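# Move bottle TB from fridge bin to bench, shut door

## Task

Find which of the two bottles in the refrigerator's bin carries the letters TB, lift that one out and set it upright on the bench, keep the second bottle upright inside the refrigerator, and close the refrigerator door. If neither bottle is marked TB, take nothing out: close the door and press the CALL key on the operator panel until it latches down. A wrong call is permanent, so only call when sure.

## Robot and tools

ROBOT. Two arms, left_arm and right_arm, each riding its own carriage (left_rail, right_rail) on one floor track that runs along y at x = 0. left_rail is always the one toward +y. Each arm's base sits at x = 0, y = its carriage's position_m, z = 0.04 m, facing +x. Each has a two-finger gripper whose fingers point along the gripper's own +z and close along its y. end_effector_position is the spot between the pads when shut; fingertips stick out about 33 mm past it (only 9 mm when wide open). The fingers can fold: grip parts in the outer quarter of the pads, and do not press fingertips into a surface.

SCENE FRAME. Fixed to the table: table top z = 0, +z up, +x the way the arms face, +y to their left. The table edge is at x = 0.17 m. Positions in metres, orientation as quaternion w,x,y,z, speeds in m/s and rad/s.

execute_actions. Argument actions: a list run in order; optional cameras (names, ["all"] or []). Each action may hold rows, steps, until, and rail commands. rows: up to 15 rows, each one control step (1/30 s). A row is one flat list of 18 numbers, each -1 to 1, covering both arms: left dx, dy, dz, rx, ry, rz, left gripper position, force_limit, speed, then the same nine for the right. The six pose numbers are offsets, not poses: measured from that arm's Hand target as it was when the action began, along that Hand target's own axes; 1.0 = 0.6 m or 180 degrees; rx, ry, rz form one rotation vector. Every row of an action counts from that same start, but the next action or call starts from the new Hand target, so the same offset moves again. Six zeros hold an arm (and re-request its Hand target). Gripper numbers are absolute settings: position +1 = 140 mm open, about -0.8 = pads touch, -1 = close until blocked; force_limit -1 (soft, ~14 N) to +1 (~58 N); speed -1 (~30 mm/s) to +1 (~250 mm/s); both start at +1. To leave a gripper alone resend its previous three numbers; 0 is itself a command. steps: 1 to 450, default 15, at least the row count; after the last row the arm keeps heading for that row's target. Ramp offsets a little per row for gentle motion.

RAILS. Inside an action: {"left_rail": {"position_m": p, "speed_m_s": s, "acceleration_factor": a}}. position_m is an absolute place on the track (left_rail -0.8 to 1.5, right_rail -1.5 to 0.8 m); speed_m_s 0.01 to 1; acceleration_factor 0.1 to 1. {"stop": true} brakes. Then wait with an action like {"steps": 150, "until": {"left_rail": {"position_status": ["!=", "moving"]}}}. until accepts rail fields with comparisons (=, !=, <, <=, >, >=) or {"all": {"status": "ended"}} / {"any": ...}. Keep carriages 0.78 m or more apart. Let a carriage arrive before aiming its arm at a scene point. Any bad value or name refuses the whole call.

move. target: one 18-number row as above, or a list of up to 15 such rows; every row is an offset from the Hand targets at the move's start, not from the previous row. speed: m/s, 0.002 to 3.6, default 0.25 (turns up to twice that in rad/s), one value or one per target. blend: corner rounding in m per target, 0 = stop at each. stop_force: N, 3 to 120, ends an arm's path when it feels that much push; not reliable for light or loose things or while the gripper turns; omit it when backing off a contact. zero: with stop_force, true re-zeros first. blocking: false returns early (not with stop_force); then use wait or stop before sending rows or another move. Moves last at most 10 s and do not avoid obstacles. Result adds a move: line, e.g. done, off_target, moving, held, fault, plus limits=paced or limits=held.

wait: seconds 0 to 10; arms hold, devices continue. stop: brakes a running move (not rails). zoom_image: camera (cam_high, cam_bench_left, cam_bench_mid, cam_bench_right, cam_left_wrist, cam_right_wrist) and region [x0, y0, x1, y1] in pixels, top-left origin, at most 504 by 504, from the newest images. zero_wrist_force: arm = left_arm or right_arm. finished_scene: optional scene = 1; irreversible.

RESULTS. Per arm: end_effector_position, end_effector_quat_wxyz, velocities; Hand target (origin for the next offsets); Joint positions per arm: rail m, shoulder pan, shoulder lift, elbow, wrist 1, wrist 2, wrist 3 in rad; Joint velocities (may say within noise); joint torques (include arm weight, positive toward larger angle); Wrist force and Wrist torque in the gripper's own axes plus a peak line; Tool commands. object_status: 0 moving, 1 blocked while opening, 2 blocked while closing (a grip), 3 reached target or pads met (may hold nothing). position_measured is in counts: 3 open, ~139 = 60 mm, ~200 = 20 mm, 230 pads touching. Rails report position_m, position_status (moving, done, contact_stop, time_out, stopped, stopped_with_arm, stopped_for_other_arm, stopped_for_other_carriage) and position_answer (taken or not_taken). Wrist cameras are 896x504, others 504x504.

AVOID. Arms are stiff: aiming even slightly beyond a firm surface can trip a fault (about 150 N force, or roughly 14.5 N m on a wrist joint), which halts the arm 10 s. Never let the arms or carriages bump each other, and do not close a gripper on the other arm. Do not drop bottles or let anything end up off the table, on the track or the metal strip. Approach slowly near contacts, lift smoothly, avoid hitting the fridge or door hard, avoid long stretched holds that overheat motors, and avoid paths close to an arm's own base. Thinking time also runs the clock.

Each tool is called in YAML: its name, and indented under it one key for each argument.

## Session

execute_actions:
  actions: []

Scene clock: 0.00 s.
left_arm: end_effector_position=(+0.3456, +1.3680, +0.5800) position_measured=3 object_status=3 end_effector_quat_wxyz=(+0.000, +0.000, +1.000, +0.000) | right_arm: end_effector_position=(+0.3456, -1.2547, +0.5800) position_measured=3 object_status=3 end_effector_quat_wxyz=(+0.000, +0.000, +1.000, +0.000)
Joint positions: left_arm=[1.341 -0.316 -1.725 0.971 -0.816 -1.571 -0.316] | right_arm=[-1.282 -0.316 -1.725 0.971 -0.816 -1.571 -0.316]
Joint velocities: within noise
Joint torques (N m): no reading
Wrist force (N): no reading
Wrist torque (N m): no reading
Wrist force, peak (N): no reading
Hand target: left_arm +0.3456, +1.3680, +0.5800; +0.000, +0.000, +1.000, +0.000 | right_arm +0.3456, -1.2547, +0.5800; +0.000, +0.000, +1.000, +0.000
Tool commands: left_gripper/position=+1.0 left_gripper/force_limit=+1.0 left_gripper/speed=+1.0 right_gripper/position=+1.0 right_gripper/force_limit=+1.0 right_gripper/speed=+1.0
left_rail: position_m=1.341 position_status=done
right_rail: position_m=-1.282 position_status=done

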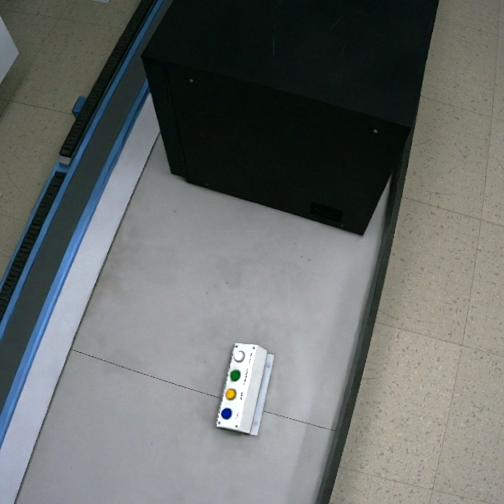

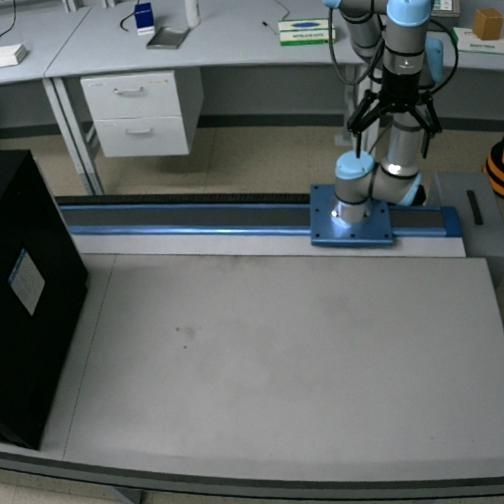

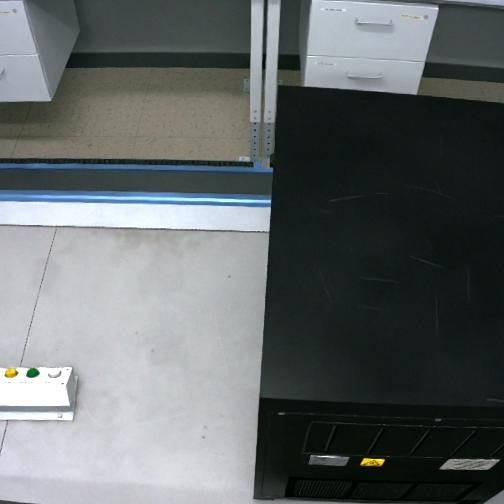

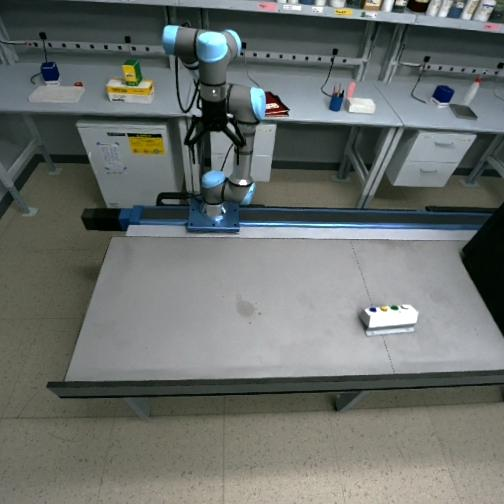

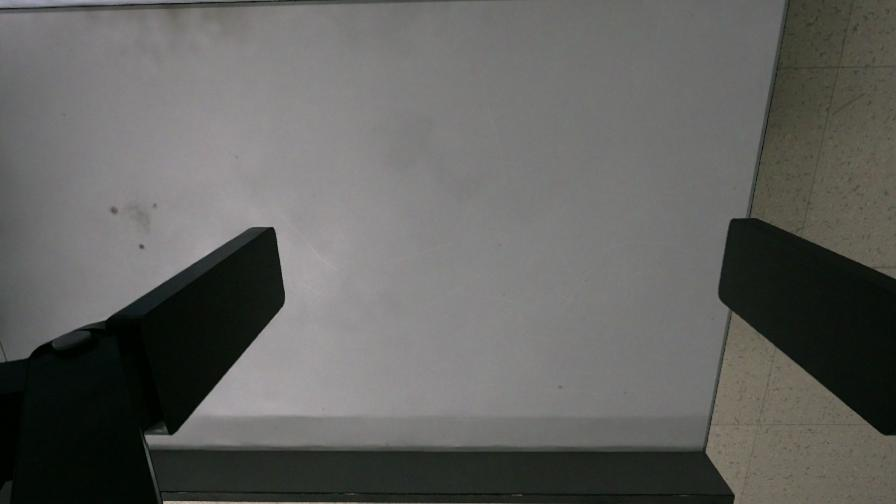

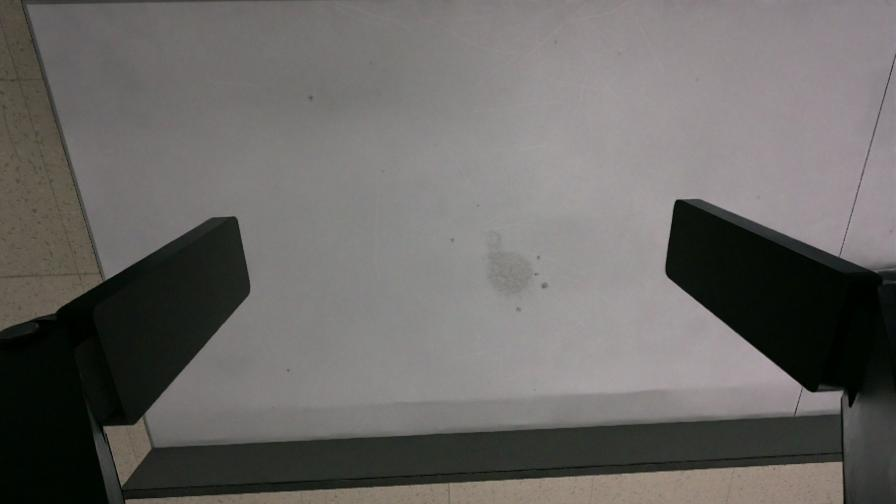

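zoom_image:
  camera: "cam_high"
  region: [130, 0, 430, 250]

zoom_image:
  camera: "cam_bench_left"
  region: [0, 140, 300, 480]

zoom_image:
  camera: "cam_bench_right"
  region: [340, 180, 504, 380]

Scaled by 1.680 from the camera's 504x504 image, which has a finer 720x720 frame.

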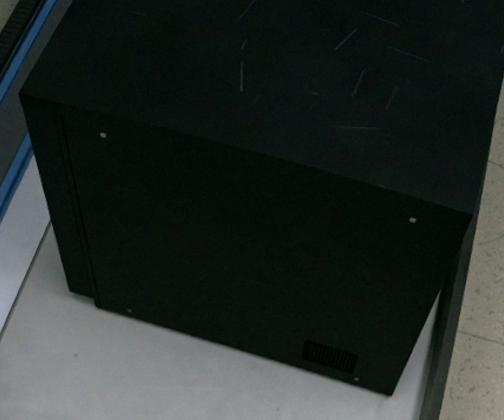

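Scaled by 1.482 from the camera's 504x504 image, which has a finer 720x720 frame.

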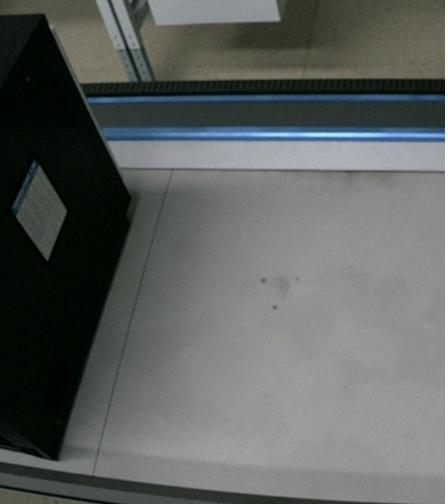

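Scaled by 2.520 from the camera's 504x504 image, which has a finer 720x720 frame.

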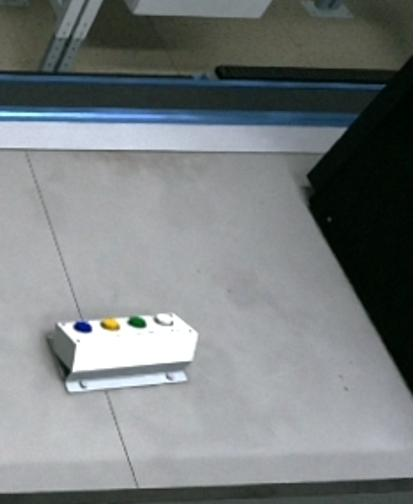

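move:
  target: [0,0,0,0,0,0,1,1,1,0.98,1.08,0.2,0,-0.5,0,1,1,1]
  speed: 0.4
  cameras: ["cam_right_wrist","cam_bench_right"]

every number of target must lie in its column's range; nothing of the call was run
Scene clock: 17.77 s.
left_arm: end_effector_position=(+0.3456, +1.3680, +0.5800) position_measured=3 object_status=3 end_effector_quat_wxyz=(+0.000, +0.000, +1.000, +0.000) | right_arm: end_effector_position=(+0.3456, -1.2547, +0.5800) position_measured=3 object_status=3 end_effector_quat_wxyz=(+0.000, +0.000, +1.000, +0.000)
Joint positions: left_arm=[1.341 -0.316 -1.725 0.971 -0.816 -1.571 -0.316] | right_arm=[-1.282 -0.316 -1.725 0.971 -0.816 -1.571 -0.316]
Joint torques (N m): left_arm=[1.9 -12.15 -19.4 -2.79 -0.01 0.22] | right_arm=[-1.61 -12.12 -20.08 -3.04 0.02 -0.07]
Wrist force (N): left_arm=[0.2 0.1 -0.3] | right_arm=[0.1 -0.1 0.1]
Wrist torque (N m): left_arm=[0.02 -0.04 0.00] | right_arm=[-0.03 -0.03 0.00]
Wrist force, peak (N): left_arm=[0.2 0.7 -0.2] | right_arm=[0.2 0.2 0.4]
Hand target: left_arm +0.3456, +1.3680, +0.5800; +0.000, +0.000, +1.000, +0.000 | right_arm +0.3456, -1.2547, +0.5800; +0.000, +0.000, +1.000, +0.000
Tool commands: left_gripper/position=+1.0 left_gripper/force_limit=+1.0 left_gripper/speed=+1.0 right_gripper/position=+1.0 right_gripper/force_limit=+1.0 right_gripper/speed=+1.0
left_rail: position_m=1.341 position_status=done
right_rail: position_m=-1.282 position_status=done

move:
  target:
    - [0,0,0,0,0,0,1,1,1,0.3,0.9,0.1,0,0,0,1,1,1]
    - [0,0,0,0,0,0,1,1,1,0.99,0.96,0.2,0,-0.5,0,1,1,1]
  speed: 0.4
  blend: [0.1,0]
  cameras: ["cam_right_wrist","cam_bench_right"]

Scene clock: 24.07 s.
left_arm: end_effector_position=(+0.3456, +1.3680, +0.5800) position_measured=3 object_status=3 end_effector_quat_wxyz=(+0.000, +0.000, +1.000, +0.000) | right_arm: end_effector_position=(-0.2474, -0.6794, +0.4594) position_measured=3 object_status=3 end_effector_quat_wxyz=(+0.663, -0.087, +0.738, +0.087)
Joint positions: left_arm=[1.341 -0.316 -1.725 0.971 -0.816 -1.571 -0.316] | right_arm=[-1.282 2.199 -0.508 0.035 0.197 -2.748 2.898]
Joint torques (N m): left_arm=[1.88 -12.05 -19.36 -3.15 0.24 -0.14] | right_arm=[6.95 -50.33 -28.62 2.65 -3.17 1.94]
Wrist force (N): left_arm=[0.2 -0.1 -0.1] | right_arm=[-6.7 -0.2 0.3]
Wrist torque (N m): left_arm=[-0.01 -0.03 0.00] | right_arm=[0.41 1.05 0.40]
Wrist force, peak (N): left_arm=[0.4 0.2 -0.6] | right_arm=[-6.8 -0.1 0.3]
Hand target: left_arm +0.3456, +1.3680, +0.5800; +0.000, +0.000, +1.000, +0.000 | right_arm -0.2484, -0.6787, +0.4600; +0.707, +0.000, +0.707, +0.000
Off the commanded pose: left_arm 0.000 m, 0 deg | right_arm 0.001 m, 15 deg.
left_rail: position_m=1.341 position_status=done
right_rail: position_m=-1.282 position_status=done
elbow stopped short (right arm): the move would have taken joint 4 (elbow) straighter than the controller allows.
move: off_target (right_arm)
Images, in order (width x height): cam_bench_right 504x504, cam_right_wrist 896x504.

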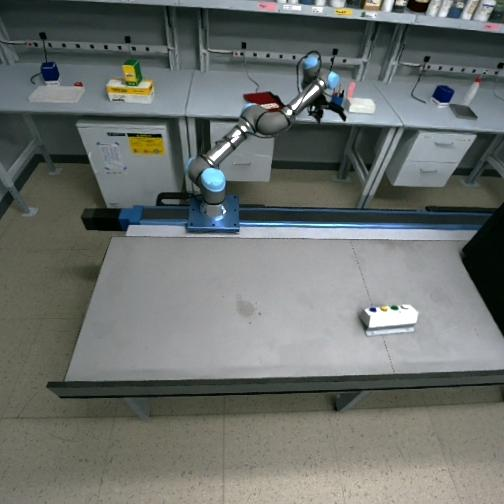

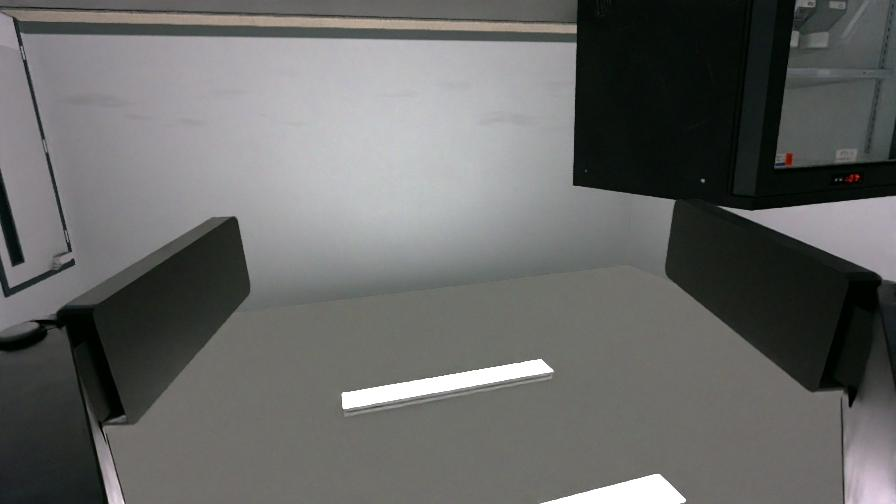

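move:
  target: [0,0,0,0,0,0,1,1,1,0.05,-0.22,-0.05,0,0,0,1,1,1]

execute_actions:
  actions:
    - {"right_rail":{"position_m":-0.35,"speed_m_s":0.6},"steps":200,"until":{"right_rail":{"position_status":["!=","moving"]}}}
  cameras: ["cam_right_wrist","cam_bench_mid","cam_high"]

Scene clock: 26.80 s.
left_arm: end_effector_position=(+0.3456, +1.3680, +0.5800) position_measured=3 object_status=3 end_effector_quat_wxyz=(+0.000, +0.000, +1.000, +0.000) | right_arm: end_effector_position=(-0.2477, -0.6802, +0.4592) position_measured=3 object_status=3 end_effector_quat_wxyz=(+0.664, -0.087, +0.738, +0.087)
Joint positions: left_arm=[1.341 -0.316 -1.725 0.971 -0.816 -1.571 -0.316] | right_arm=[-1.282 2.2 -0.507 0.035 0.199 -2.746 2.901]
Joint torques (N m): left_arm=[0.62 -11.96 -18.23 -3.12 0.06 -0.04] | right_arm=[-8.99 -65.55 -30.22 -2.57 -2.91 -1.91]
Wrist force (N): left_arm=[0.1 0.0 -0.2] | right_arm=[-6.6 -0.4 0.6]
Wrist torque (N m): left_arm=[-0.01 -0.03 0.00] | right_arm=[0.37 1.05 0.40]
Wrist force, peak (N): left_arm=[0.4 0.0 -0.6] | right_arm=[-7.1 0.7 1.2]
Hand target: left_arm +0.3456, +1.3680, +0.5800; +0.000, +0.000, +1.000, +0.000 | right_arm -0.2476, -0.6801, +0.4592; +0.664, -0.087, +0.738, +0.087 (not the last commanded pose)
Off the commanded pose: left_arm 0.000 m, 0 deg | right_arm 0.137 m, 15 deg.
left_rail: position_m=1.341 position_status=done
right_rail: position_m=-1.282 position_status=done
elbow stopped short (right arm): the move would have taken joint 4 (elbow) straighter than the controller allows.
move: held (right_arm; a check stopped the path); limits=held
pose unreachable (right arm): on one or more control steps of this call, first in action 0 (counted from 0), this arm could not follow its commanded pose, so it was not sent that pose on those steps. It may still have moved: this result reports where it is.
cause: moving toward the commanded pose would bring two parts of the arm too close to each other (its gripper and another part of the arm, with joints 5 (wrist 1) to 7 (wrist 3) between them, 7 mm apart when it was first held).

Scene clock: 29.13 s.
left_arm: end_effector_position=(+0.3456, +1.3680, +0.5800) position_measured=3 object_status=3 end_effector_quat_wxyz=(+0.000, +0.000, +1.000, +0.000) | right_arm: end_effector_position=(-0.2476, +0.2518, +0.4592) position_measured=3 object_status=3 end_effector_quat_wxyz=(+0.664, -0.087, +0.738, +0.087)
Joint positions: left_arm=[1.341 -0.316 -1.725 0.971 -0.816 -1.571 -0.316] | right_arm=[-0.35 2.2 -0.507 0.035 0.199 -2.747 2.901]
Joint torques (N m): left_arm=[1.78 -12.92 -17.88 -3.22 0.03 0.25] | right_arm=[5.56 -62.93 -13.25 -1.31 2.05 -1.88]
Wrist force (N): left_arm=[0.4 -0.1 -0.2] | right_arm=[-6.7 0.0 0.4]
Wrist torque (N m): left_arm=[-0.02 -0.08 -0.01] | right_arm=[0.44 1.05 0.40]
Wrist force, peak (N): left_arm=[0.4 0.2 -0.3] | right_arm=[-6.9 -2.2 -0.1]
Hand target: left_arm +0.3456, +1.3680, +0.5800; +0.000, +0.000, +1.000, +0.000 | right_arm -0.2476, +0.2518, +0.4592; +0.664, -0.087, +0.738, +0.087 (not the last commanded pose)
Tool commands: left_gripper/position=+1.0 left_gripper/force_limit=+1.0 left_gripper/speed=+1.0 right_gripper/position=+1.0 right_gripper/force_limit=+1.0 right_gripper/speed=+1.0
Off the commanded pose: left_arm 0.000 m, 0 deg | right_arm 0.137 m, 15 deg.
left_rail: position_m=1.341 position_status=done
right_rail: position_m=-0.350 speed_m_s=0.60 position_status=done
elbow stopped short (right arm): the move would have taken joint 4 (elbow) straighter than the controller allows.
Images, in order (width x height): cam_high 504x504, cam_bench_mid 504x504, cam_right_wrist 896x504.

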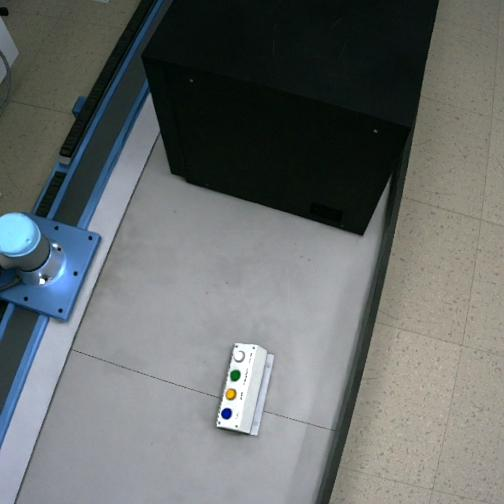

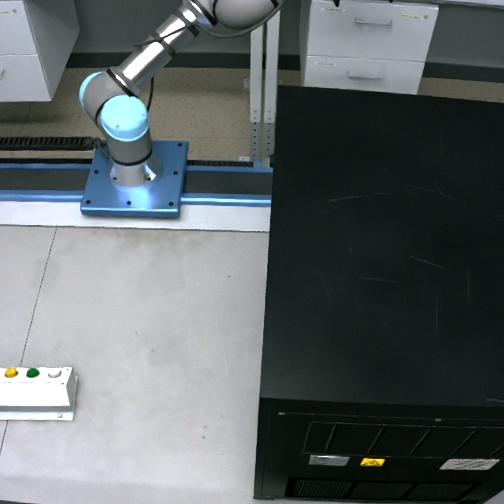

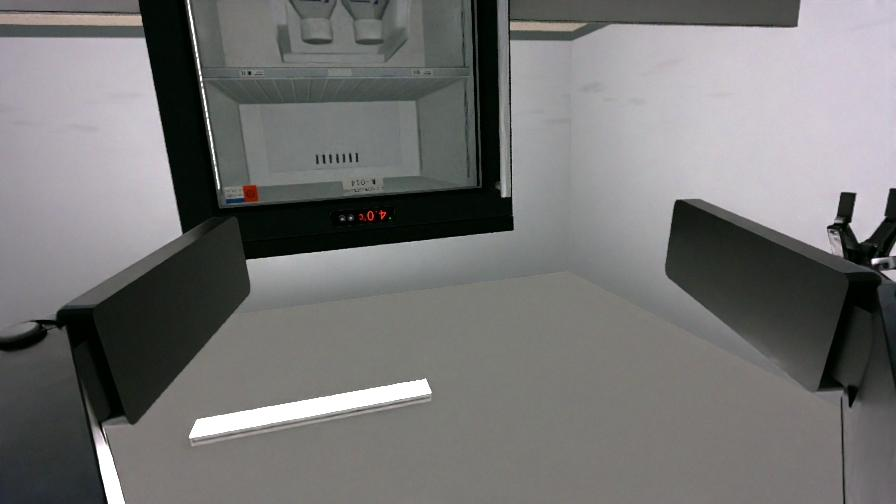

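move:
  target: [0,0,0,0,0,0,1,1,1,0.35,-0.25,0,-0.14,0,0,1,1,1]
  cameras: ["cam_right_wrist"]

Scene clock: 40.63 s.
left_arm: end_effector_position=(+0.3456, +1.3680, +0.5800) position_measured=3 object_status=3 end_effector_quat_wxyz=(+0.000, +0.000, +1.000, +0.000) | right_arm: end_effector_position=(-0.2330, +0.1035, +0.2485) position_measured=3 object_status=3 end_effector_quat_wxyz=(+0.630, -0.229, +0.701, +0.246)
Joint positions: left_arm=[1.341 -0.316 -1.725 0.971 -0.816 -1.571 -0.316] | right_arm=[-0.35 2.393 -1.195 1.85 -1.226 -2.982 2.632]
Joint torques (N m): left_arm=[2.03 -11.06 -18.3 -3.19 0.25 0.12] | right_arm=[-8.67 -42.19 -10.92 -4.47 1.91 -2.66]
Wrist force (N): left_arm=[0.3 -0.1 -0.1] | right_arm=[-6.6 0.0 0.2]
Wrist torque (N m): left_arm=[-0.02 -0.07 0.00] | right_arm=[0.37 1.01 0.61]
Wrist force, peak (N): left_arm=[0.5 0.3 -0.6] | right_arm=[-8.9 -0.5 0.6]
Hand target: left_arm +0.3456, +1.3680, +0.5800; +0.000, +0.000, +1.000, +0.000 | right_arm -0.2329, +0.1036, +0.2485; +0.629, -0.230, +0.701, +0.246
Off the commanded pose: left_arm 0.000 m, 0 deg | right_arm 0.000 m, 0 deg.
left_rail: position_m=1.341 position_status=done
right_rail: position_m=-0.350 speed_m_s=0.60 position_status=done
move: done
Images, in order (width x height): cam_right_wrist 896x504.

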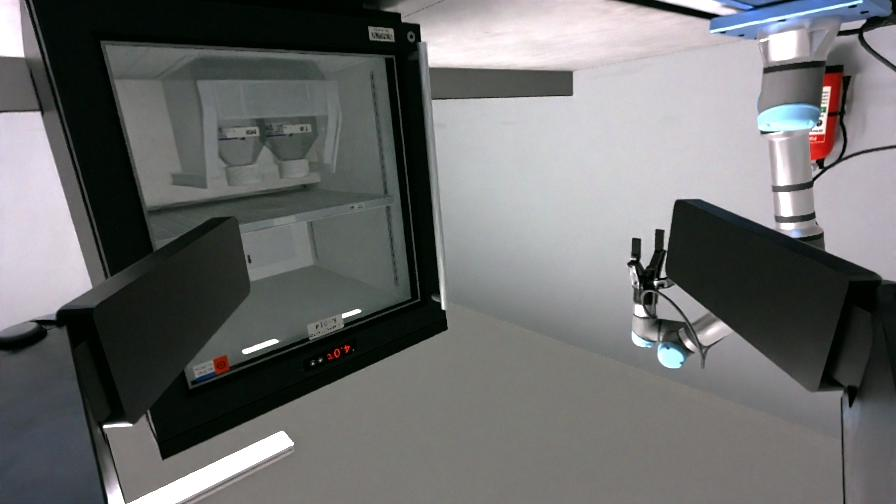

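zoom_image:
  camera: "cam_right_wrist"
  region: [170, 60, 360, 210]

zoom_image:
  camera: "cam_right_wrist"
  region: [20, 0, 460, 440]

Scaled by 2.653 from the camera's 896x504 image, which has a finer 1280x720 frame.

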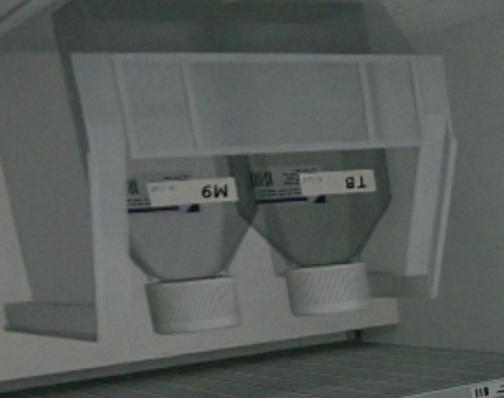

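Scaled by 1.145 from the camera's 896x504 image, which has a finer 1280x720 frame.

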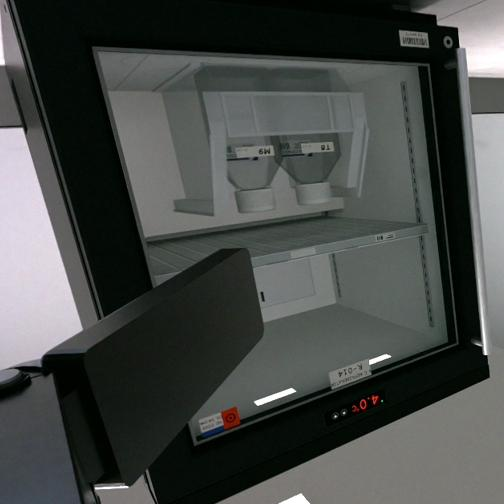

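execute_actions:
  actions:
    - {"right_rail":{"position_m":-1.2,"speed_m_s":0.6},"left_rail":{"position_m":1.0,"speed_m_s":0.5},"steps":200,"until":{"all":{"status":"ended"}}}

move:
  target:
    - [0.4,-0.75,0.25,0,-0.2,0,1,1,1,0,0,0,0,0,0,1,1,1]
    - [0.7,-0.968,0.383,0,-0.5,0,1,1,1,0,0,0,0,0,0,1,1,1]
  blend: [0.08,0]
  speed: 0.3
  cameras: ["cam_left_wrist","cam_bench_left"]

Scene clock: 79.80 s.
left_arm: end_effector_position=(+0.3456, +1.0272, +0.5800) position_measured=3 object_status=3 end_effector_quat_wxyz=(+0.000, +0.000, +1.000, +0.000) | right_arm: end_effector_position=(-0.2329, -0.7464, +0.2485) position_measured=3 object_status=3 end_effector_quat_wxyz=(+0.629, -0.230, +0.701, +0.246)
Joint positions: left_arm=[1 -0.316 -1.725 0.971 -0.816 -1.571 -0.316] | right_arm=[-1.2 2.393 -1.199 1.856 -1.247 -2.982 2.613]
Joint torques (N m): left_arm=[1.68 -12.4 -18.63 -3.51 0.04 -0.14] | right_arm=[-8.8 -33.9 -17.41 -4.42 -2.04 -2.43]
Wrist force (N): left_arm=[0.4 0.3 -0.3] | right_arm=[-6.7 -0.1 0.1]
Wrist torque (N m): left_arm=[0.06 -0.08 0.00] | right_arm=[0.35 1.06 0.61]
Wrist force, peak (N): left_arm=[-0.1 2.5 -0.2] | right_arm=[-6.6 2.0 2.4]
Hand target: left_arm +0.3456, +1.0272, +0.5800; +0.000, +0.000, +1.000, +0.000 | right_arm -0.2329, -0.7464, +0.2485; +0.629, -0.230, +0.701, +0.246
Tool commands: left_gripper/position=+1.0 left_gripper/force_limit=+1.0 left_gripper/speed=+1.0 right_gripper/position=+1.0 right_gripper/force_limit=+1.0 right_gripper/speed=+1.0
Off the commanded pose: left_arm 0.000 m, 0 deg | right_arm 0.000 m, 0 deg.
left_rail: position_m=1.000 speed_m_s=0.50 position_status=done
right_rail: position_m=-1.200 speed_m_s=0.60 position_status=done

Scene clock: 84.00 s.
left_arm: end_effector_position=(-0.0744, +0.4465, +0.3502) position_measured=3 object_status=3 end_effector_quat_wxyz=(+0.707, +0.000, +0.707, +0.000) | right_arm: end_effector_position=(-0.2329, -0.7464, +0.2485) position_measured=3 object_status=3 end_effector_quat_wxyz=(+0.629, -0.230, +0.701, +0.246)
Joint positions: left_arm=[1 -2.378 -0.863 1.057 -0.194 -0.807 -3.141] | right_arm=[-1.2 2.393 -1.199 1.856 -1.247 -2.982 2.613]
Joint torques (N m): left_arm=[14.73 -42.49 -32.7 3.71 -1.55 -2.69] | right_arm=[-8.13 -28.43 -27.68 -4.18 -3.93 -2.43]
Wrist force (N): left_arm=[-1.1 -0.9 0.7] | right_arm=[-6.7 -0.1 0.1]
Wrist torque (N m): left_arm=[-0.28 -0.31 -0.04] | right_arm=[0.36 1.05 0.61]
Wrist force, peak (N): left_arm=[1.3 -1.7 -0.8] | right_arm=[-6.9 -0.1 0.3]
Hand target: left_arm -0.0744, +0.4464, +0.3502; +0.707, +0.000, +0.707, +0.000 | right_arm -0.2329, -0.7464, +0.2485; +0.629, -0.230, +0.701, +0.246
Off the commanded pose: left_arm 0.000 m, 0 deg | right_arm 0.000 m, 0 deg.
left_rail: position_m=1.000 speed_m_s=0.50 position_status=done
right_rail: position_m=-1.200 speed_m_s=0.60 position_status=done
move: done
Images, in order (width x height): cam_bench_left 504x504, cam_left_wrist 896x504.

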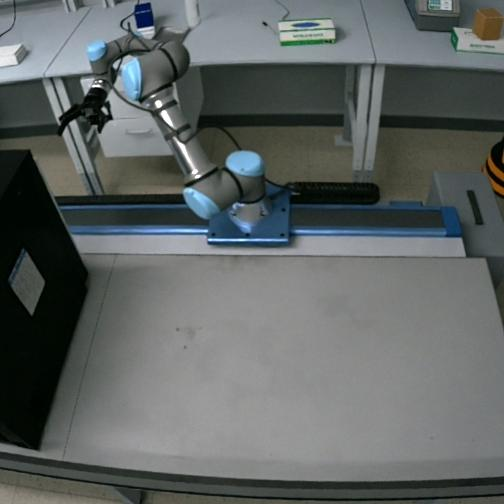

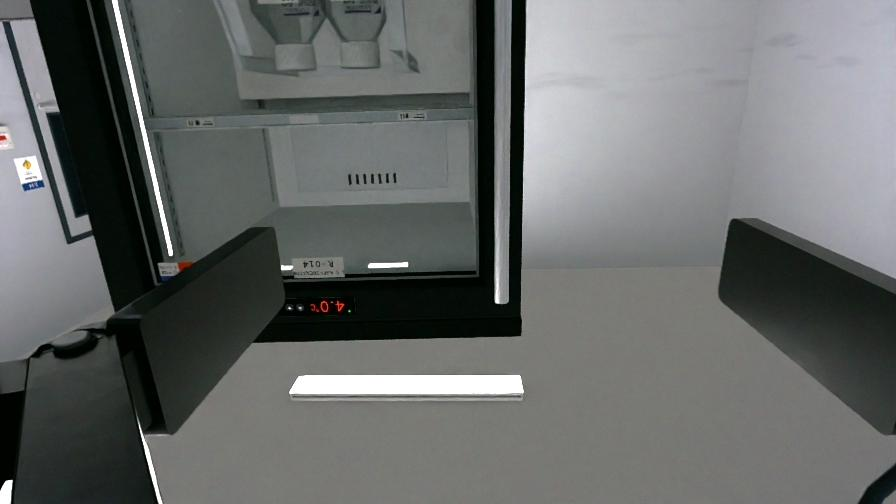

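move:
  target: [0,0,0.27,0,0,0,0,0,0,0,0,0,0,0,0,1,1,1]
  cameras: ["cam_left_wrist"]

Scene clock: 87.93 s.
left_arm: end_effector_position=(+0.0874, +0.4465, +0.3502) position_measured=129 object_status=3 end_effector_quat_wxyz=(+0.707, +0.000, +0.707, +0.000) | right_arm: end_effector_position=(-0.2329, -0.7464, +0.2485) position_measured=3 object_status=3 end_effector_quat_wxyz=(+0.629, -0.230, +0.701, +0.246)
Joint positions: left_arm=[1 -2.18 -1.056 1.373 -0.317 -0.609 -3.142] | right_arm=[-1.2 2.393 -1.199 1.856 -1.247 -2.982 2.613]
Joint torques (N m): left_arm=[13.64 -52.08 -7.02 -0.28 2.51 2.23] | right_arm=[-9.13 -27.52 -27.41 -3.85 -4.14 -1.89]
Wrist force (N): left_arm=[-0.8 -0.5 0.8] | right_arm=[-6.7 -0.3 0.2]
Wrist torque (N m): left_arm=[-0.20 -0.31 -0.05] | right_arm=[0.32 1.05 0.62]
Wrist force, peak (N): left_arm=[-1.1 -0.4 3.0] | right_arm=[-6.9 -0.2 0.0]
Hand target: left_arm +0.0876, +0.4464, +0.3502; +0.707, +0.000, +0.707, +0.000 | right_arm -0.2329, -0.7464, +0.2485; +0.629, -0.230, +0.701, +0.246
Off the commanded pose: left_arm 0.000 m, 0 deg | right_arm 0.000 m, 0 deg.
left_rail: position_m=1.000 speed_m_s=0.50 position_status=done
right_rail: position_m=-1.200 speed_m_s=0.60 position_status=done
move: done
Images, in order (width x height): cam_left_wrist 896x504.

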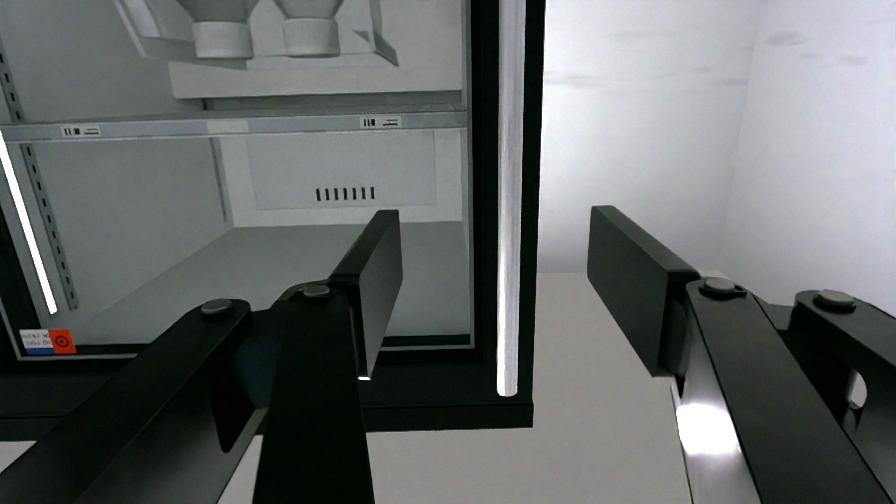

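move:
  target: [0,0.012,0.13,0,0,0,0,0,0,0,0,0,0,0,0,1,1,1]
  speed: 0.1
  stop_force: 8
  cameras: ["cam_left_wrist"]

Scene clock: 92.47 s.
left_arm: end_effector_position=(+0.1656, +0.4537, +0.3502) position_measured=129 object_status=3 end_effector_quat_wxyz=(+0.707, +0.000, +0.707, +0.000) | right_arm: end_effector_position=(-0.2329, -0.7464, +0.2485) position_measured=3 object_status=3 end_effector_quat_wxyz=(+0.629, -0.230, +0.701, +0.246)
Joint positions: left_arm=[1 -2.069 -1.129 1.485 -0.356 -0.498 -3.142] | right_arm=[-1.2 2.393 -1.199 1.856 -1.247 -2.982 2.613]
Joint torques (N m): left_arm=[14.69 -49.84 -5.84 -0.48 2.48 2.49] | right_arm=[-8.81 -27.65 -27.67 -3.49 -3.81 -1.4]
Wrist force (N): left_arm=[-1.0 -0.6 1.0] | right_arm=[-6.6 0.0 0.1]
Wrist torque (N m): left_arm=[-0.21 -0.27 -0.05] | right_arm=[0.39 1.03 0.61]
Wrist force, peak (N): left_arm=[-1.3 -0.2 1.7] | right_arm=[-6.9 -0.2 0.1]
Hand target: left_arm +0.1656, +0.4537, +0.3502; +0.707, +0.000, +0.707, +0.000 | right_arm -0.2329, -0.7464, +0.2485; +0.629, -0.230, +0.701, +0.246
Off the commanded pose: left_arm 0.000 m, 0 deg | right_arm 0.000 m, 0 deg.
left_rail: position_m=1.000 speed_m_s=0.50 position_status=done
right_rail: position_m=-1.200 speed_m_s=0.60 position_status=done
move: done
Images, in order (width x height): cam_left_wrist 896x504.

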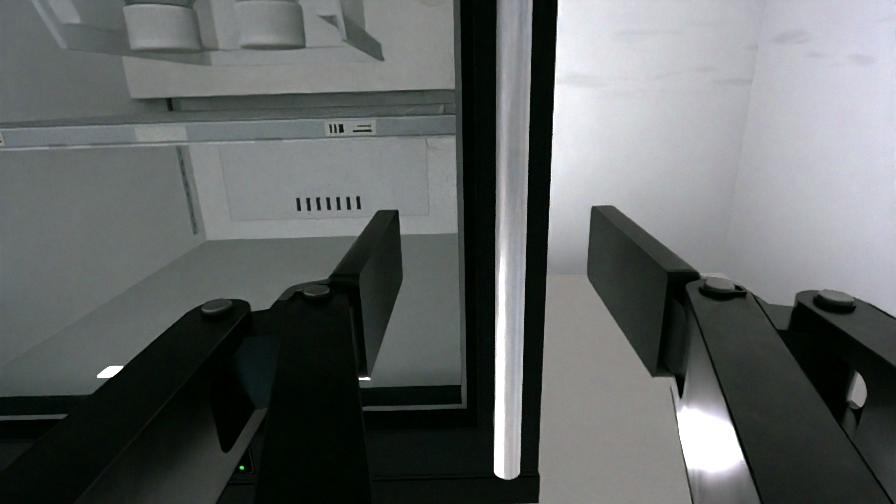

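move:
  target: [0,0.012,0.083,0,0,0,0,0,0,0,0,0,0,0,0,1,1,1]
  speed: 0.06
  stop_force: 6
  cameras: ["cam_left_wrist"]

Scene clock: 96.70 s.
left_arm: end_effector_position=(+0.2154, +0.4609, +0.3502) position_measured=129 object_status=3 end_effector_quat_wxyz=(+0.707, +0.000, +0.707, +0.000) | right_arm: end_effector_position=(-0.2329, -0.7464, +0.2485) position_measured=3 object_status=3 end_effector_quat_wxyz=(+0.629, -0.230, +0.701, +0.246)
Joint positions: left_arm=[1 -1.992 -1.169 1.544 -0.375 -0.422 -3.142] | right_arm=[-1.2 2.393 -1.199 1.856 -1.247 -2.982 2.613]
Joint torques (N m): left_arm=[15.74 -46.81 -4.01 -0.73 2.65 2.5] | right_arm=[-8.98 -28.25 -28.32 -2.92 -3.81 -1.17]
Wrist force (N): left_arm=[-0.8 -0.5 0.7] | right_arm=[-6.7 -0.2 0.3]
Wrist torque (N m): left_arm=[-0.21 -0.29 -0.04] | right_arm=[0.35 1.05 0.62]
Wrist force, peak (N): left_arm=[-1.4 -0.6 1.3] | right_arm=[-7.0 -0.1 0.1]
Hand target: left_arm +0.2154, +0.4609, +0.3502; +0.707, +0.000, +0.707, +0.000 | right_arm -0.2329, -0.7464, +0.2485; +0.629, -0.230, +0.701, +0.246
Off the commanded pose: left_arm 0.000 m, 0 deg | right_arm 0.000 m, 0 deg.
left_rail: position_m=1.000 speed_m_s=0.50 position_status=done
right_rail: position_m=-1.200 speed_m_s=0.60 position_status=done
move: done
Images, in order (width x height): cam_left_wrist 896x504.

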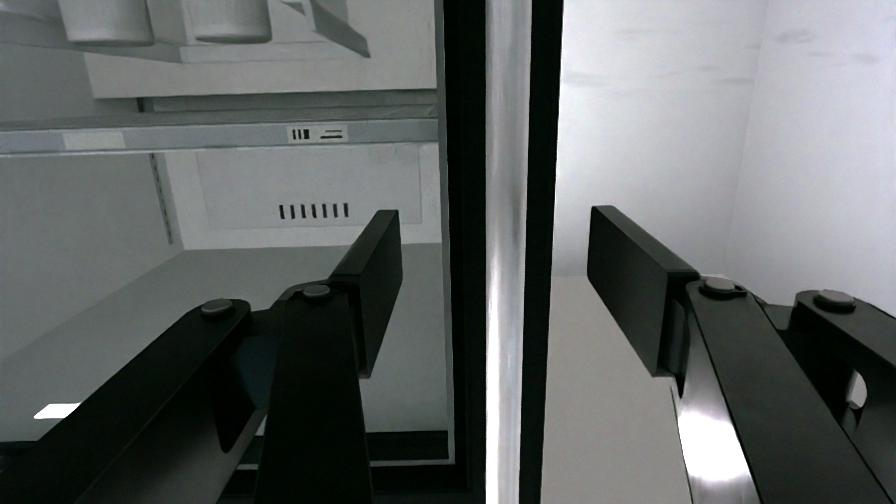

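move:
  target: [0,0.006,0.005,0,0,0,0,0,0,0,0,0,0,0,0,1,1,1]

execute_actions:
  actions:
    - {"rows":[[0,0,0,0,0,0,-1,-0.5,-1,0,0,0,0,0,0,1,1,1]],"steps":90}
  cameras: ["cam_left_wrist"]

Scene clock: 101.10 s.
left_arm: end_effector_position=(+0.2183, +0.4644, +0.3502) position_measured=129 object_status=3 end_effector_quat_wxyz=(+0.707, +0.000, +0.707, +0.000) | right_arm: end_effector_position=(-0.2329, -0.7464, +0.2485) position_measured=3 object_status=3 end_effector_quat_wxyz=(+0.629, -0.230, +0.701, +0.246)
Joint positions: left_arm=[1 -1.99 -1.178 1.557 -0.379 -0.419 -3.142] | right_arm=[-1.2 2.393 -1.199 1.856 -1.247 -2.982 2.613]
Joint torques (N m): left_arm=[14.72 -45.84 -4.94 -0.66 2.2 0.21] | right_arm=[-8.41 -28.46 -28.11 -2.42 -3.83 -0.66]
Wrist force (N): left_arm=[-0.9 -0.4 1.0] | right_arm=[-6.7 -0.1 0.2]
Wrist torque (N m): left_arm=[-0.19 -0.28 -0.04] | right_arm=[0.36 1.04 0.61]
Wrist force, peak (N): left_arm=[-1.7 -0.6 0.6] | right_arm=[-6.9 -0.2 0.2]
Hand target: left_arm +0.2184, +0.4644, +0.3502; +0.707, +0.000, +0.707, +0.000 | right_arm -0.2329, -0.7464, +0.2485; +0.629, -0.230, +0.701, +0.246
Off the commanded pose: left_arm 0.000 m, 0 deg | right_arm 0.000 m, 0 deg.
left_rail: position_m=1.000 speed_m_s=0.50 position_status=done
right_rail: position_m=-1.200 speed_m_s=0.60 position_status=done
move: done

Scene clock: 104.30 s.
left_arm: end_effector_position=(+0.2184, +0.4645, +0.3502) position_measured=212 object_status=2 end_effector_quat_wxyz=(+0.707, +0.000, +0.707, +0.000) | right_arm: end_effector_position=(-0.2329, -0.7464, +0.2485) position_measured=3 object_status=3 end_effector_quat_wxyz=(+0.629, -0.230, +0.701, +0.246)
Joint positions: left_arm=[1 -1.99 -1.178 1.558 -0.379 -0.419 -3.142] | right_arm=[-1.2 2.393 -1.199 1.856 -1.247 -2.982 2.613]
Joint torques (N m): left_arm=[2.63 -36.89 -27.11 -0.63 2.1 0.12] | right_arm=[-8.65 -28.59 -27.99 -2.14 -3.79 -0.39]
Wrist force (N): left_arm=[-1.0 16.3 -3.7] | right_arm=[-6.6 0.1 0.2]
Wrist torque (N m): left_arm=[-0.67 -0.27 -0.04] | right_arm=[0.39 1.01 0.61]
Wrist force, peak (N): left_arm=[-0.9 16.4 -3.8] | right_arm=[-6.9 -0.1 0.2]
Hand target: left_arm +0.2184, +0.4644, +0.3502; +0.707, +0.000, +0.707, +0.000 | right_arm -0.2329, -0.7464, +0.2485; +0.629, -0.230, +0.701, +0.246
Off the commanded pose: left_arm 0.000 m, 0 deg | right_arm 0.000 m, 0 deg.
left_rail: position_m=1.000 speed_m_s=0.50 position_status=done
right_rail: position_m=-1.200 speed_m_s=0.60 position_status=done
Images, in order (width x height): cam_left_wrist 896x504.

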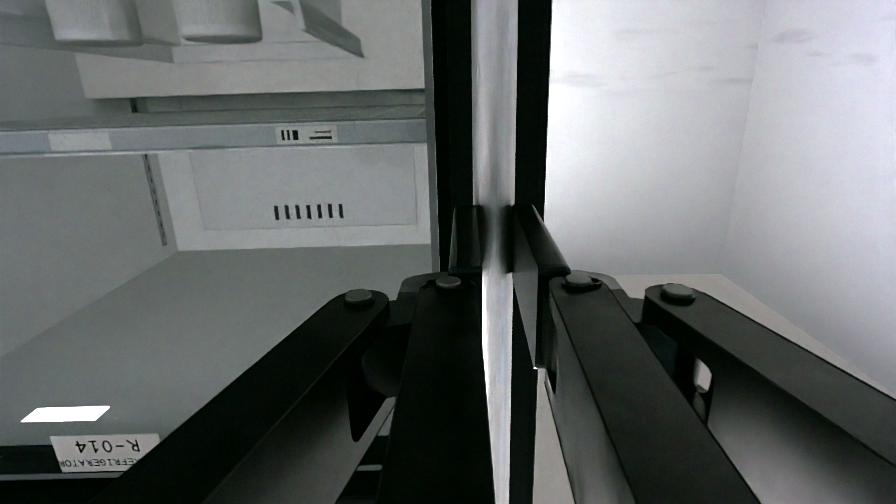

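move:
  target: [0,-0.003,-0.04,-0.015,0,0,-1,-0.5,-1,0,0,0,0,0,0,1,1,1]
  speed: 0.04

move:
  target:
    - [0,-0.016,-0.08,-0.013,0,0,-1,-0.5,-1,0,0,0,0,0,0,1,1,1]
  speed: 0.05
  cameras: ["cam_left_wrist"]

Scene clock: 113.53 s.
left_arm: end_effector_position=(+0.1945, +0.4627, +0.3502) position_measured=230 object_status=3 end_effector_quat_wxyz=(+0.707, -0.017, +0.707, +0.017) | right_arm: end_effector_position=(-0.2329, -0.7464, +0.2485) position_measured=3 object_status=3 end_effector_quat_wxyz=(+0.629, -0.230, +0.701, +0.246)
Joint positions: left_arm=[1 -2.017 -1.132 1.489 -0.358 -0.493 -3.142] | right_arm=[-1.2 2.393 -1.199 1.856 -1.247 -2.982 2.613]
Joint torques (N m): left_arm=[-10.35 -30.36 -32.15 3.15 -2.23 -2.31] | right_arm=[-8.21 -28.09 -27.93 -1.22 -3.48 0.48]
Wrist force (N): left_arm=[-1.2 -0.2 0.5] | right_arm=[-6.6 0.0 0.0]
Wrist torque (N m): left_arm=[-0.13 -0.22 -0.05] | right_arm=[0.38 1.03 0.61]
Wrist force, peak (N): left_arm=[-1.2 16.6 -3.8] | right_arm=[-6.9 -0.2 0.0]
Hand target: left_arm +0.1944, +0.4626, +0.3502; +0.707, -0.017, +0.707, +0.017 | right_arm -0.2329, -0.7464, +0.2485; +0.629, -0.230, +0.701, +0.246
Off the commanded pose: left_arm 0.000 m, 0 deg | right_arm 0.000 m, 0 deg.
left_rail: position_m=1.000 speed_m_s=0.50 position_status=done
right_rail: position_m=-1.200 speed_m_s=0.60 position_status=done
move: done

Scene clock: 115.03 s.
left_arm: end_effector_position=(+0.1470, +0.4508, +0.3502) position_measured=230 object_status=3 end_effector_quat_wxyz=(+0.706, -0.031, +0.706, +0.031) | right_arm: end_effector_position=(-0.2329, -0.7464, +0.2485) position_measured=3 object_status=3 end_effector_quat_wxyz=(+0.629, -0.230, +0.701, +0.246)
Joint positions: left_arm=[1 -2.071 -1.051 1.366 -0.315 -0.588 -3.142] | right_arm=[-1.2 2.393 -1.199 1.856 -1.247 -2.982 2.613]
Joint torques (N m): left_arm=[-10.46 -36.78 -31.82 3.33 -1.91 -2.75] | right_arm=[-8.14 -27.91 -27.56 -1.15 -3.77 0.59]
Wrist force (N): left_arm=[-0.6 -0.2 0.6] | right_arm=[-6.7 -0.2 0.0]
Wrist torque (N m): left_arm=[-0.13 -0.34 -0.04] | right_arm=[0.35 1.04 0.61]
Wrist force, peak (N): left_arm=[-1.0 0.6 1.1] | right_arm=[-6.9 -0.1 0.1]
Hand target: left_arm +0.1469, +0.4508, +0.3502; +0.706, -0.031, +0.706, +0.031 | right_arm -0.2329, -0.7464, +0.2485; +0.629, -0.230, +0.701, +0.246
Off the commanded pose: left_arm 0.000 m, 0 deg | right_arm 0.000 m, 0 deg.
left_rail: position_m=1.000 speed_m_s=0.50 position_status=done
right_rail: position_m=-1.200 speed_m_s=0.60 position_status=done
move: done
Images, in order (width x height): cam_left_wrist 896x504.

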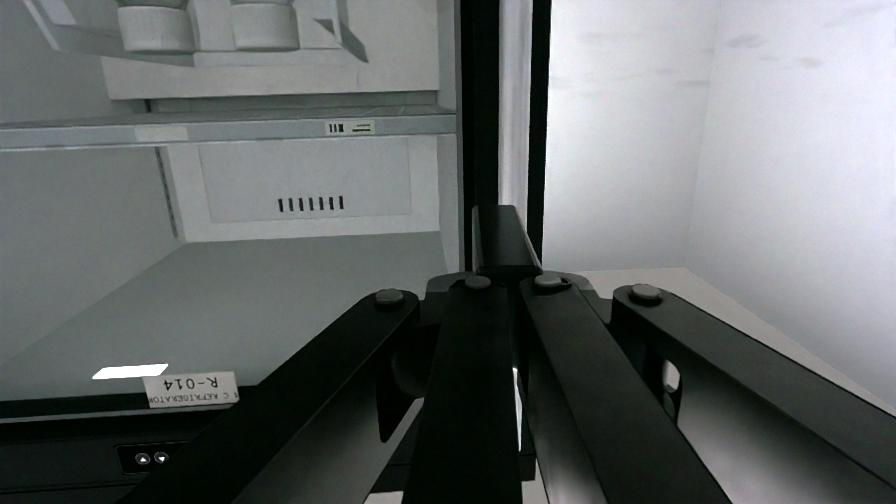

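move:
  target:
    - [0,0.021,0.008,0.028,0,0,0.1,0,0,0,0,0,0,0,0,1,1,1]
    - [0,0.014,0.1417,0.028,0,0,0.1,0,0,0,0,0,0,0,0,1,1,1]
  speed: 0.06
  cameras: ["cam_left_wrist"]

Scene clock: 121.33 s.
left_arm: end_effector_position=(+0.2307, +0.4666, +0.3502) position_measured=117 object_status=3 end_effector_quat_wxyz=(+0.707, +0.000, +0.707, +0.000) | right_arm: end_effector_position=(-0.2329, -0.7464, +0.2485) position_measured=3 object_status=3 end_effector_quat_wxyz=(+0.629, -0.230, +0.701, +0.246)
Joint positions: left_arm=[1 -1.97 -1.187 1.571 -0.383 -0.399 -3.142] | right_arm=[-1.2 2.393 -1.199 1.856 -1.247 -2.982 2.613]
Joint torques (N m): left_arm=[14.51 -45.82 -5.18 -0.62 2.18 2.49] | right_arm=[-9.54 -28.57 -28.38 -0.49 -3.6 1.28]
Wrist force (N): left_arm=[-0.7 -0.2 0.5] | right_arm=[-6.6 0.0 0.1]
Wrist torque (N m): left_arm=[-0.13 -0.34 -0.04] | right_arm=[0.38 1.03 0.62]
Wrist force, peak (N): left_arm=[-0.7 0.1 1.0] | right_arm=[-6.9 -0.2 -0.1]
Hand target: left_arm +0.2309, +0.4666, +0.3502; +0.707, +0.000, +0.707, +0.000 | right_arm -0.2329, -0.7464, +0.2485; +0.629, -0.230, +0.701, +0.246
Off the commanded pose: left_arm 0.000 m, 0 deg | right_arm 0.000 m, 0 deg.
left_rail: position_m=1.000 speed_m_s=0.50 position_status=done
right_rail: position_m=-1.200 speed_m_s=0.60 position_status=done
move: done
Images, in order (width x height): cam_left_wrist 896x504.

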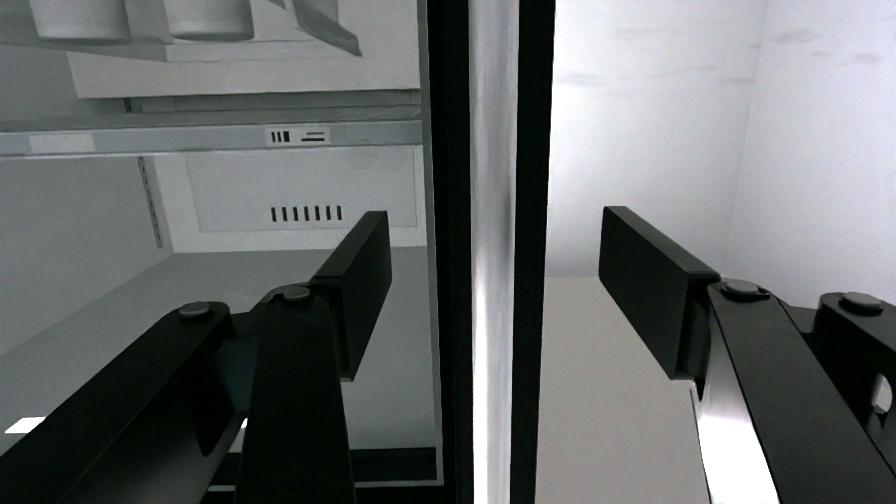

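execute_actions:
  actions:
    - {"rows":[[0,0,0.008,0,0,0,0.1,0,0,0,0,0,0,0,0,1,1,1]],"steps":25}
    - {"rows":[[0,0,0,0,0,0,-1,0.4,-1,0,0,0,0,0,0,1,1,1]],"steps":110}
  cameras: ["cam_left_wrist"]

move:
  target: [0,-0.003,-0.04,-0.015,0,0,-1,0.4,-1,0,0,0,0,0,0,1,1,1]
  speed: 0.03
  cameras: ["cam_left_wrist"]

Scene clock: 128.70 s.
left_arm: end_effector_position=(+0.2357, +0.4666, +0.3502) position_measured=210 object_status=2 end_effector_quat_wxyz=(+0.707, +0.000, +0.707, +0.000) | right_arm: end_effector_position=(-0.2329, -0.7464, +0.2485) position_measured=3 object_status=3 end_effector_quat_wxyz=(+0.629, -0.230, +0.701, +0.246)
Joint positions: left_arm=[1 -1.961 -1.189 1.573 -0.384 -0.391 -3.142] | right_arm=[-1.2 2.393 -1.199 1.856 -1.247 -2.982 2.613]
Joint torques (N m): left_arm=[14.61 -44.89 -9.33 1.22 -1.35 2.44] | right_arm=[-8.93 -28.7 -27.85 0.37 -3.46 1.29]
Wrist force (N): left_arm=[-1.1 -0.6 -1.0] | right_arm=[-6.7 -0.2 0.0]
Wrist torque (N m): left_arm=[-0.08 -0.36 0.07] | right_arm=[0.33 1.03 0.62]
Wrist force, peak (N): left_arm=[-1.5 -0.8 -1.4] | right_arm=[-6.9 -0.1 0.4]
Hand target: left_arm +0.2357, +0.4666, +0.3502; +0.707, +0.000, +0.707, +0.000 | right_arm -0.2329, -0.7464, +0.2485; +0.629, -0.230, +0.701, +0.246
Off the commanded pose: left_arm 0.000 m, 0 deg | right_arm 0.000 m, 0 deg.
left_rail: position_m=1.000 speed_m_s=0.50 position_status=done
right_rail: position_m=-1.200 speed_m_s=0.60 position_status=done
Images, in order (width x height): cam_left_wrist 896x504.

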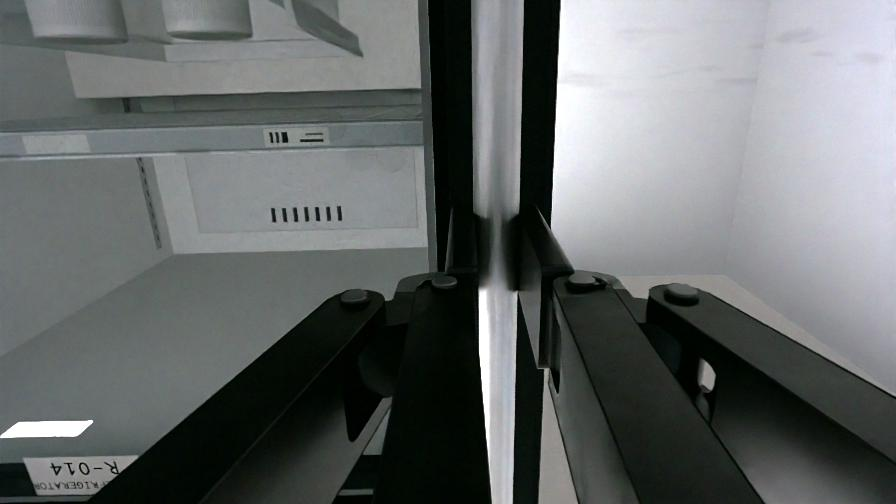

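Scene clock: 129.97 s.
left_arm: end_effector_position=(+0.2118, +0.4648, +0.3502) position_measured=210 object_status=2 end_effector_quat_wxyz=(+0.707, -0.017, +0.707, +0.017) | right_arm: end_effector_position=(-0.2329, -0.7464, +0.2485) position_measured=3 object_status=3 end_effector_quat_wxyz=(+0.629, -0.230, +0.701, +0.246)
Joint positions: left_arm=[1 -1.99 -1.144 1.508 -0.364 -0.466 -3.142] | right_arm=[-1.2 2.393 -1.199 1.856 -1.247 -2.982 2.613]
Joint torques (N m): left_arm=[-13.61 -26.8 -30.04 0.65 -1.67 -2.44] | right_arm=[-9.27 -28.27 -28.6 0.38 -3.48 1.23]
Wrist force (N): left_arm=[-11.3 -0.2 1.8] | right_arm=[-6.7 0.1 0.0]
Wrist torque (N m): left_arm=[-0.48 -0.24 0.03] | right_arm=[0.40 1.06 0.62]
Wrist force, peak (N): left_arm=[-2.2 0.5 13.8] | right_arm=[-6.8 0.0 0.1]
Hand target: left_arm +0.2117, +0.4648, +0.3502; +0.707, -0.017, +0.707, +0.017 | right_arm -0.2329, -0.7464, +0.2485; +0.629, -0.230, +0.701, +0.246
Off the commanded pose: left_arm 0.000 m, 0 deg | right_arm 0.000 m, 0 deg.
left_rail: position_m=1.000 speed_m_s=0.50 position_status=done
right_rail: position_m=-1.200 speed_m_s=0.60 position_status=done
move: done
Images, in order (width x height): cam_left_wrist 896x504.

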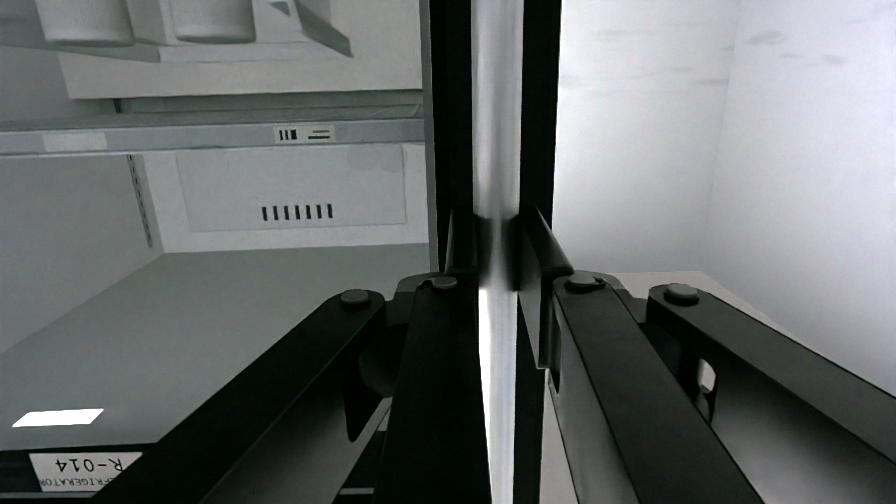

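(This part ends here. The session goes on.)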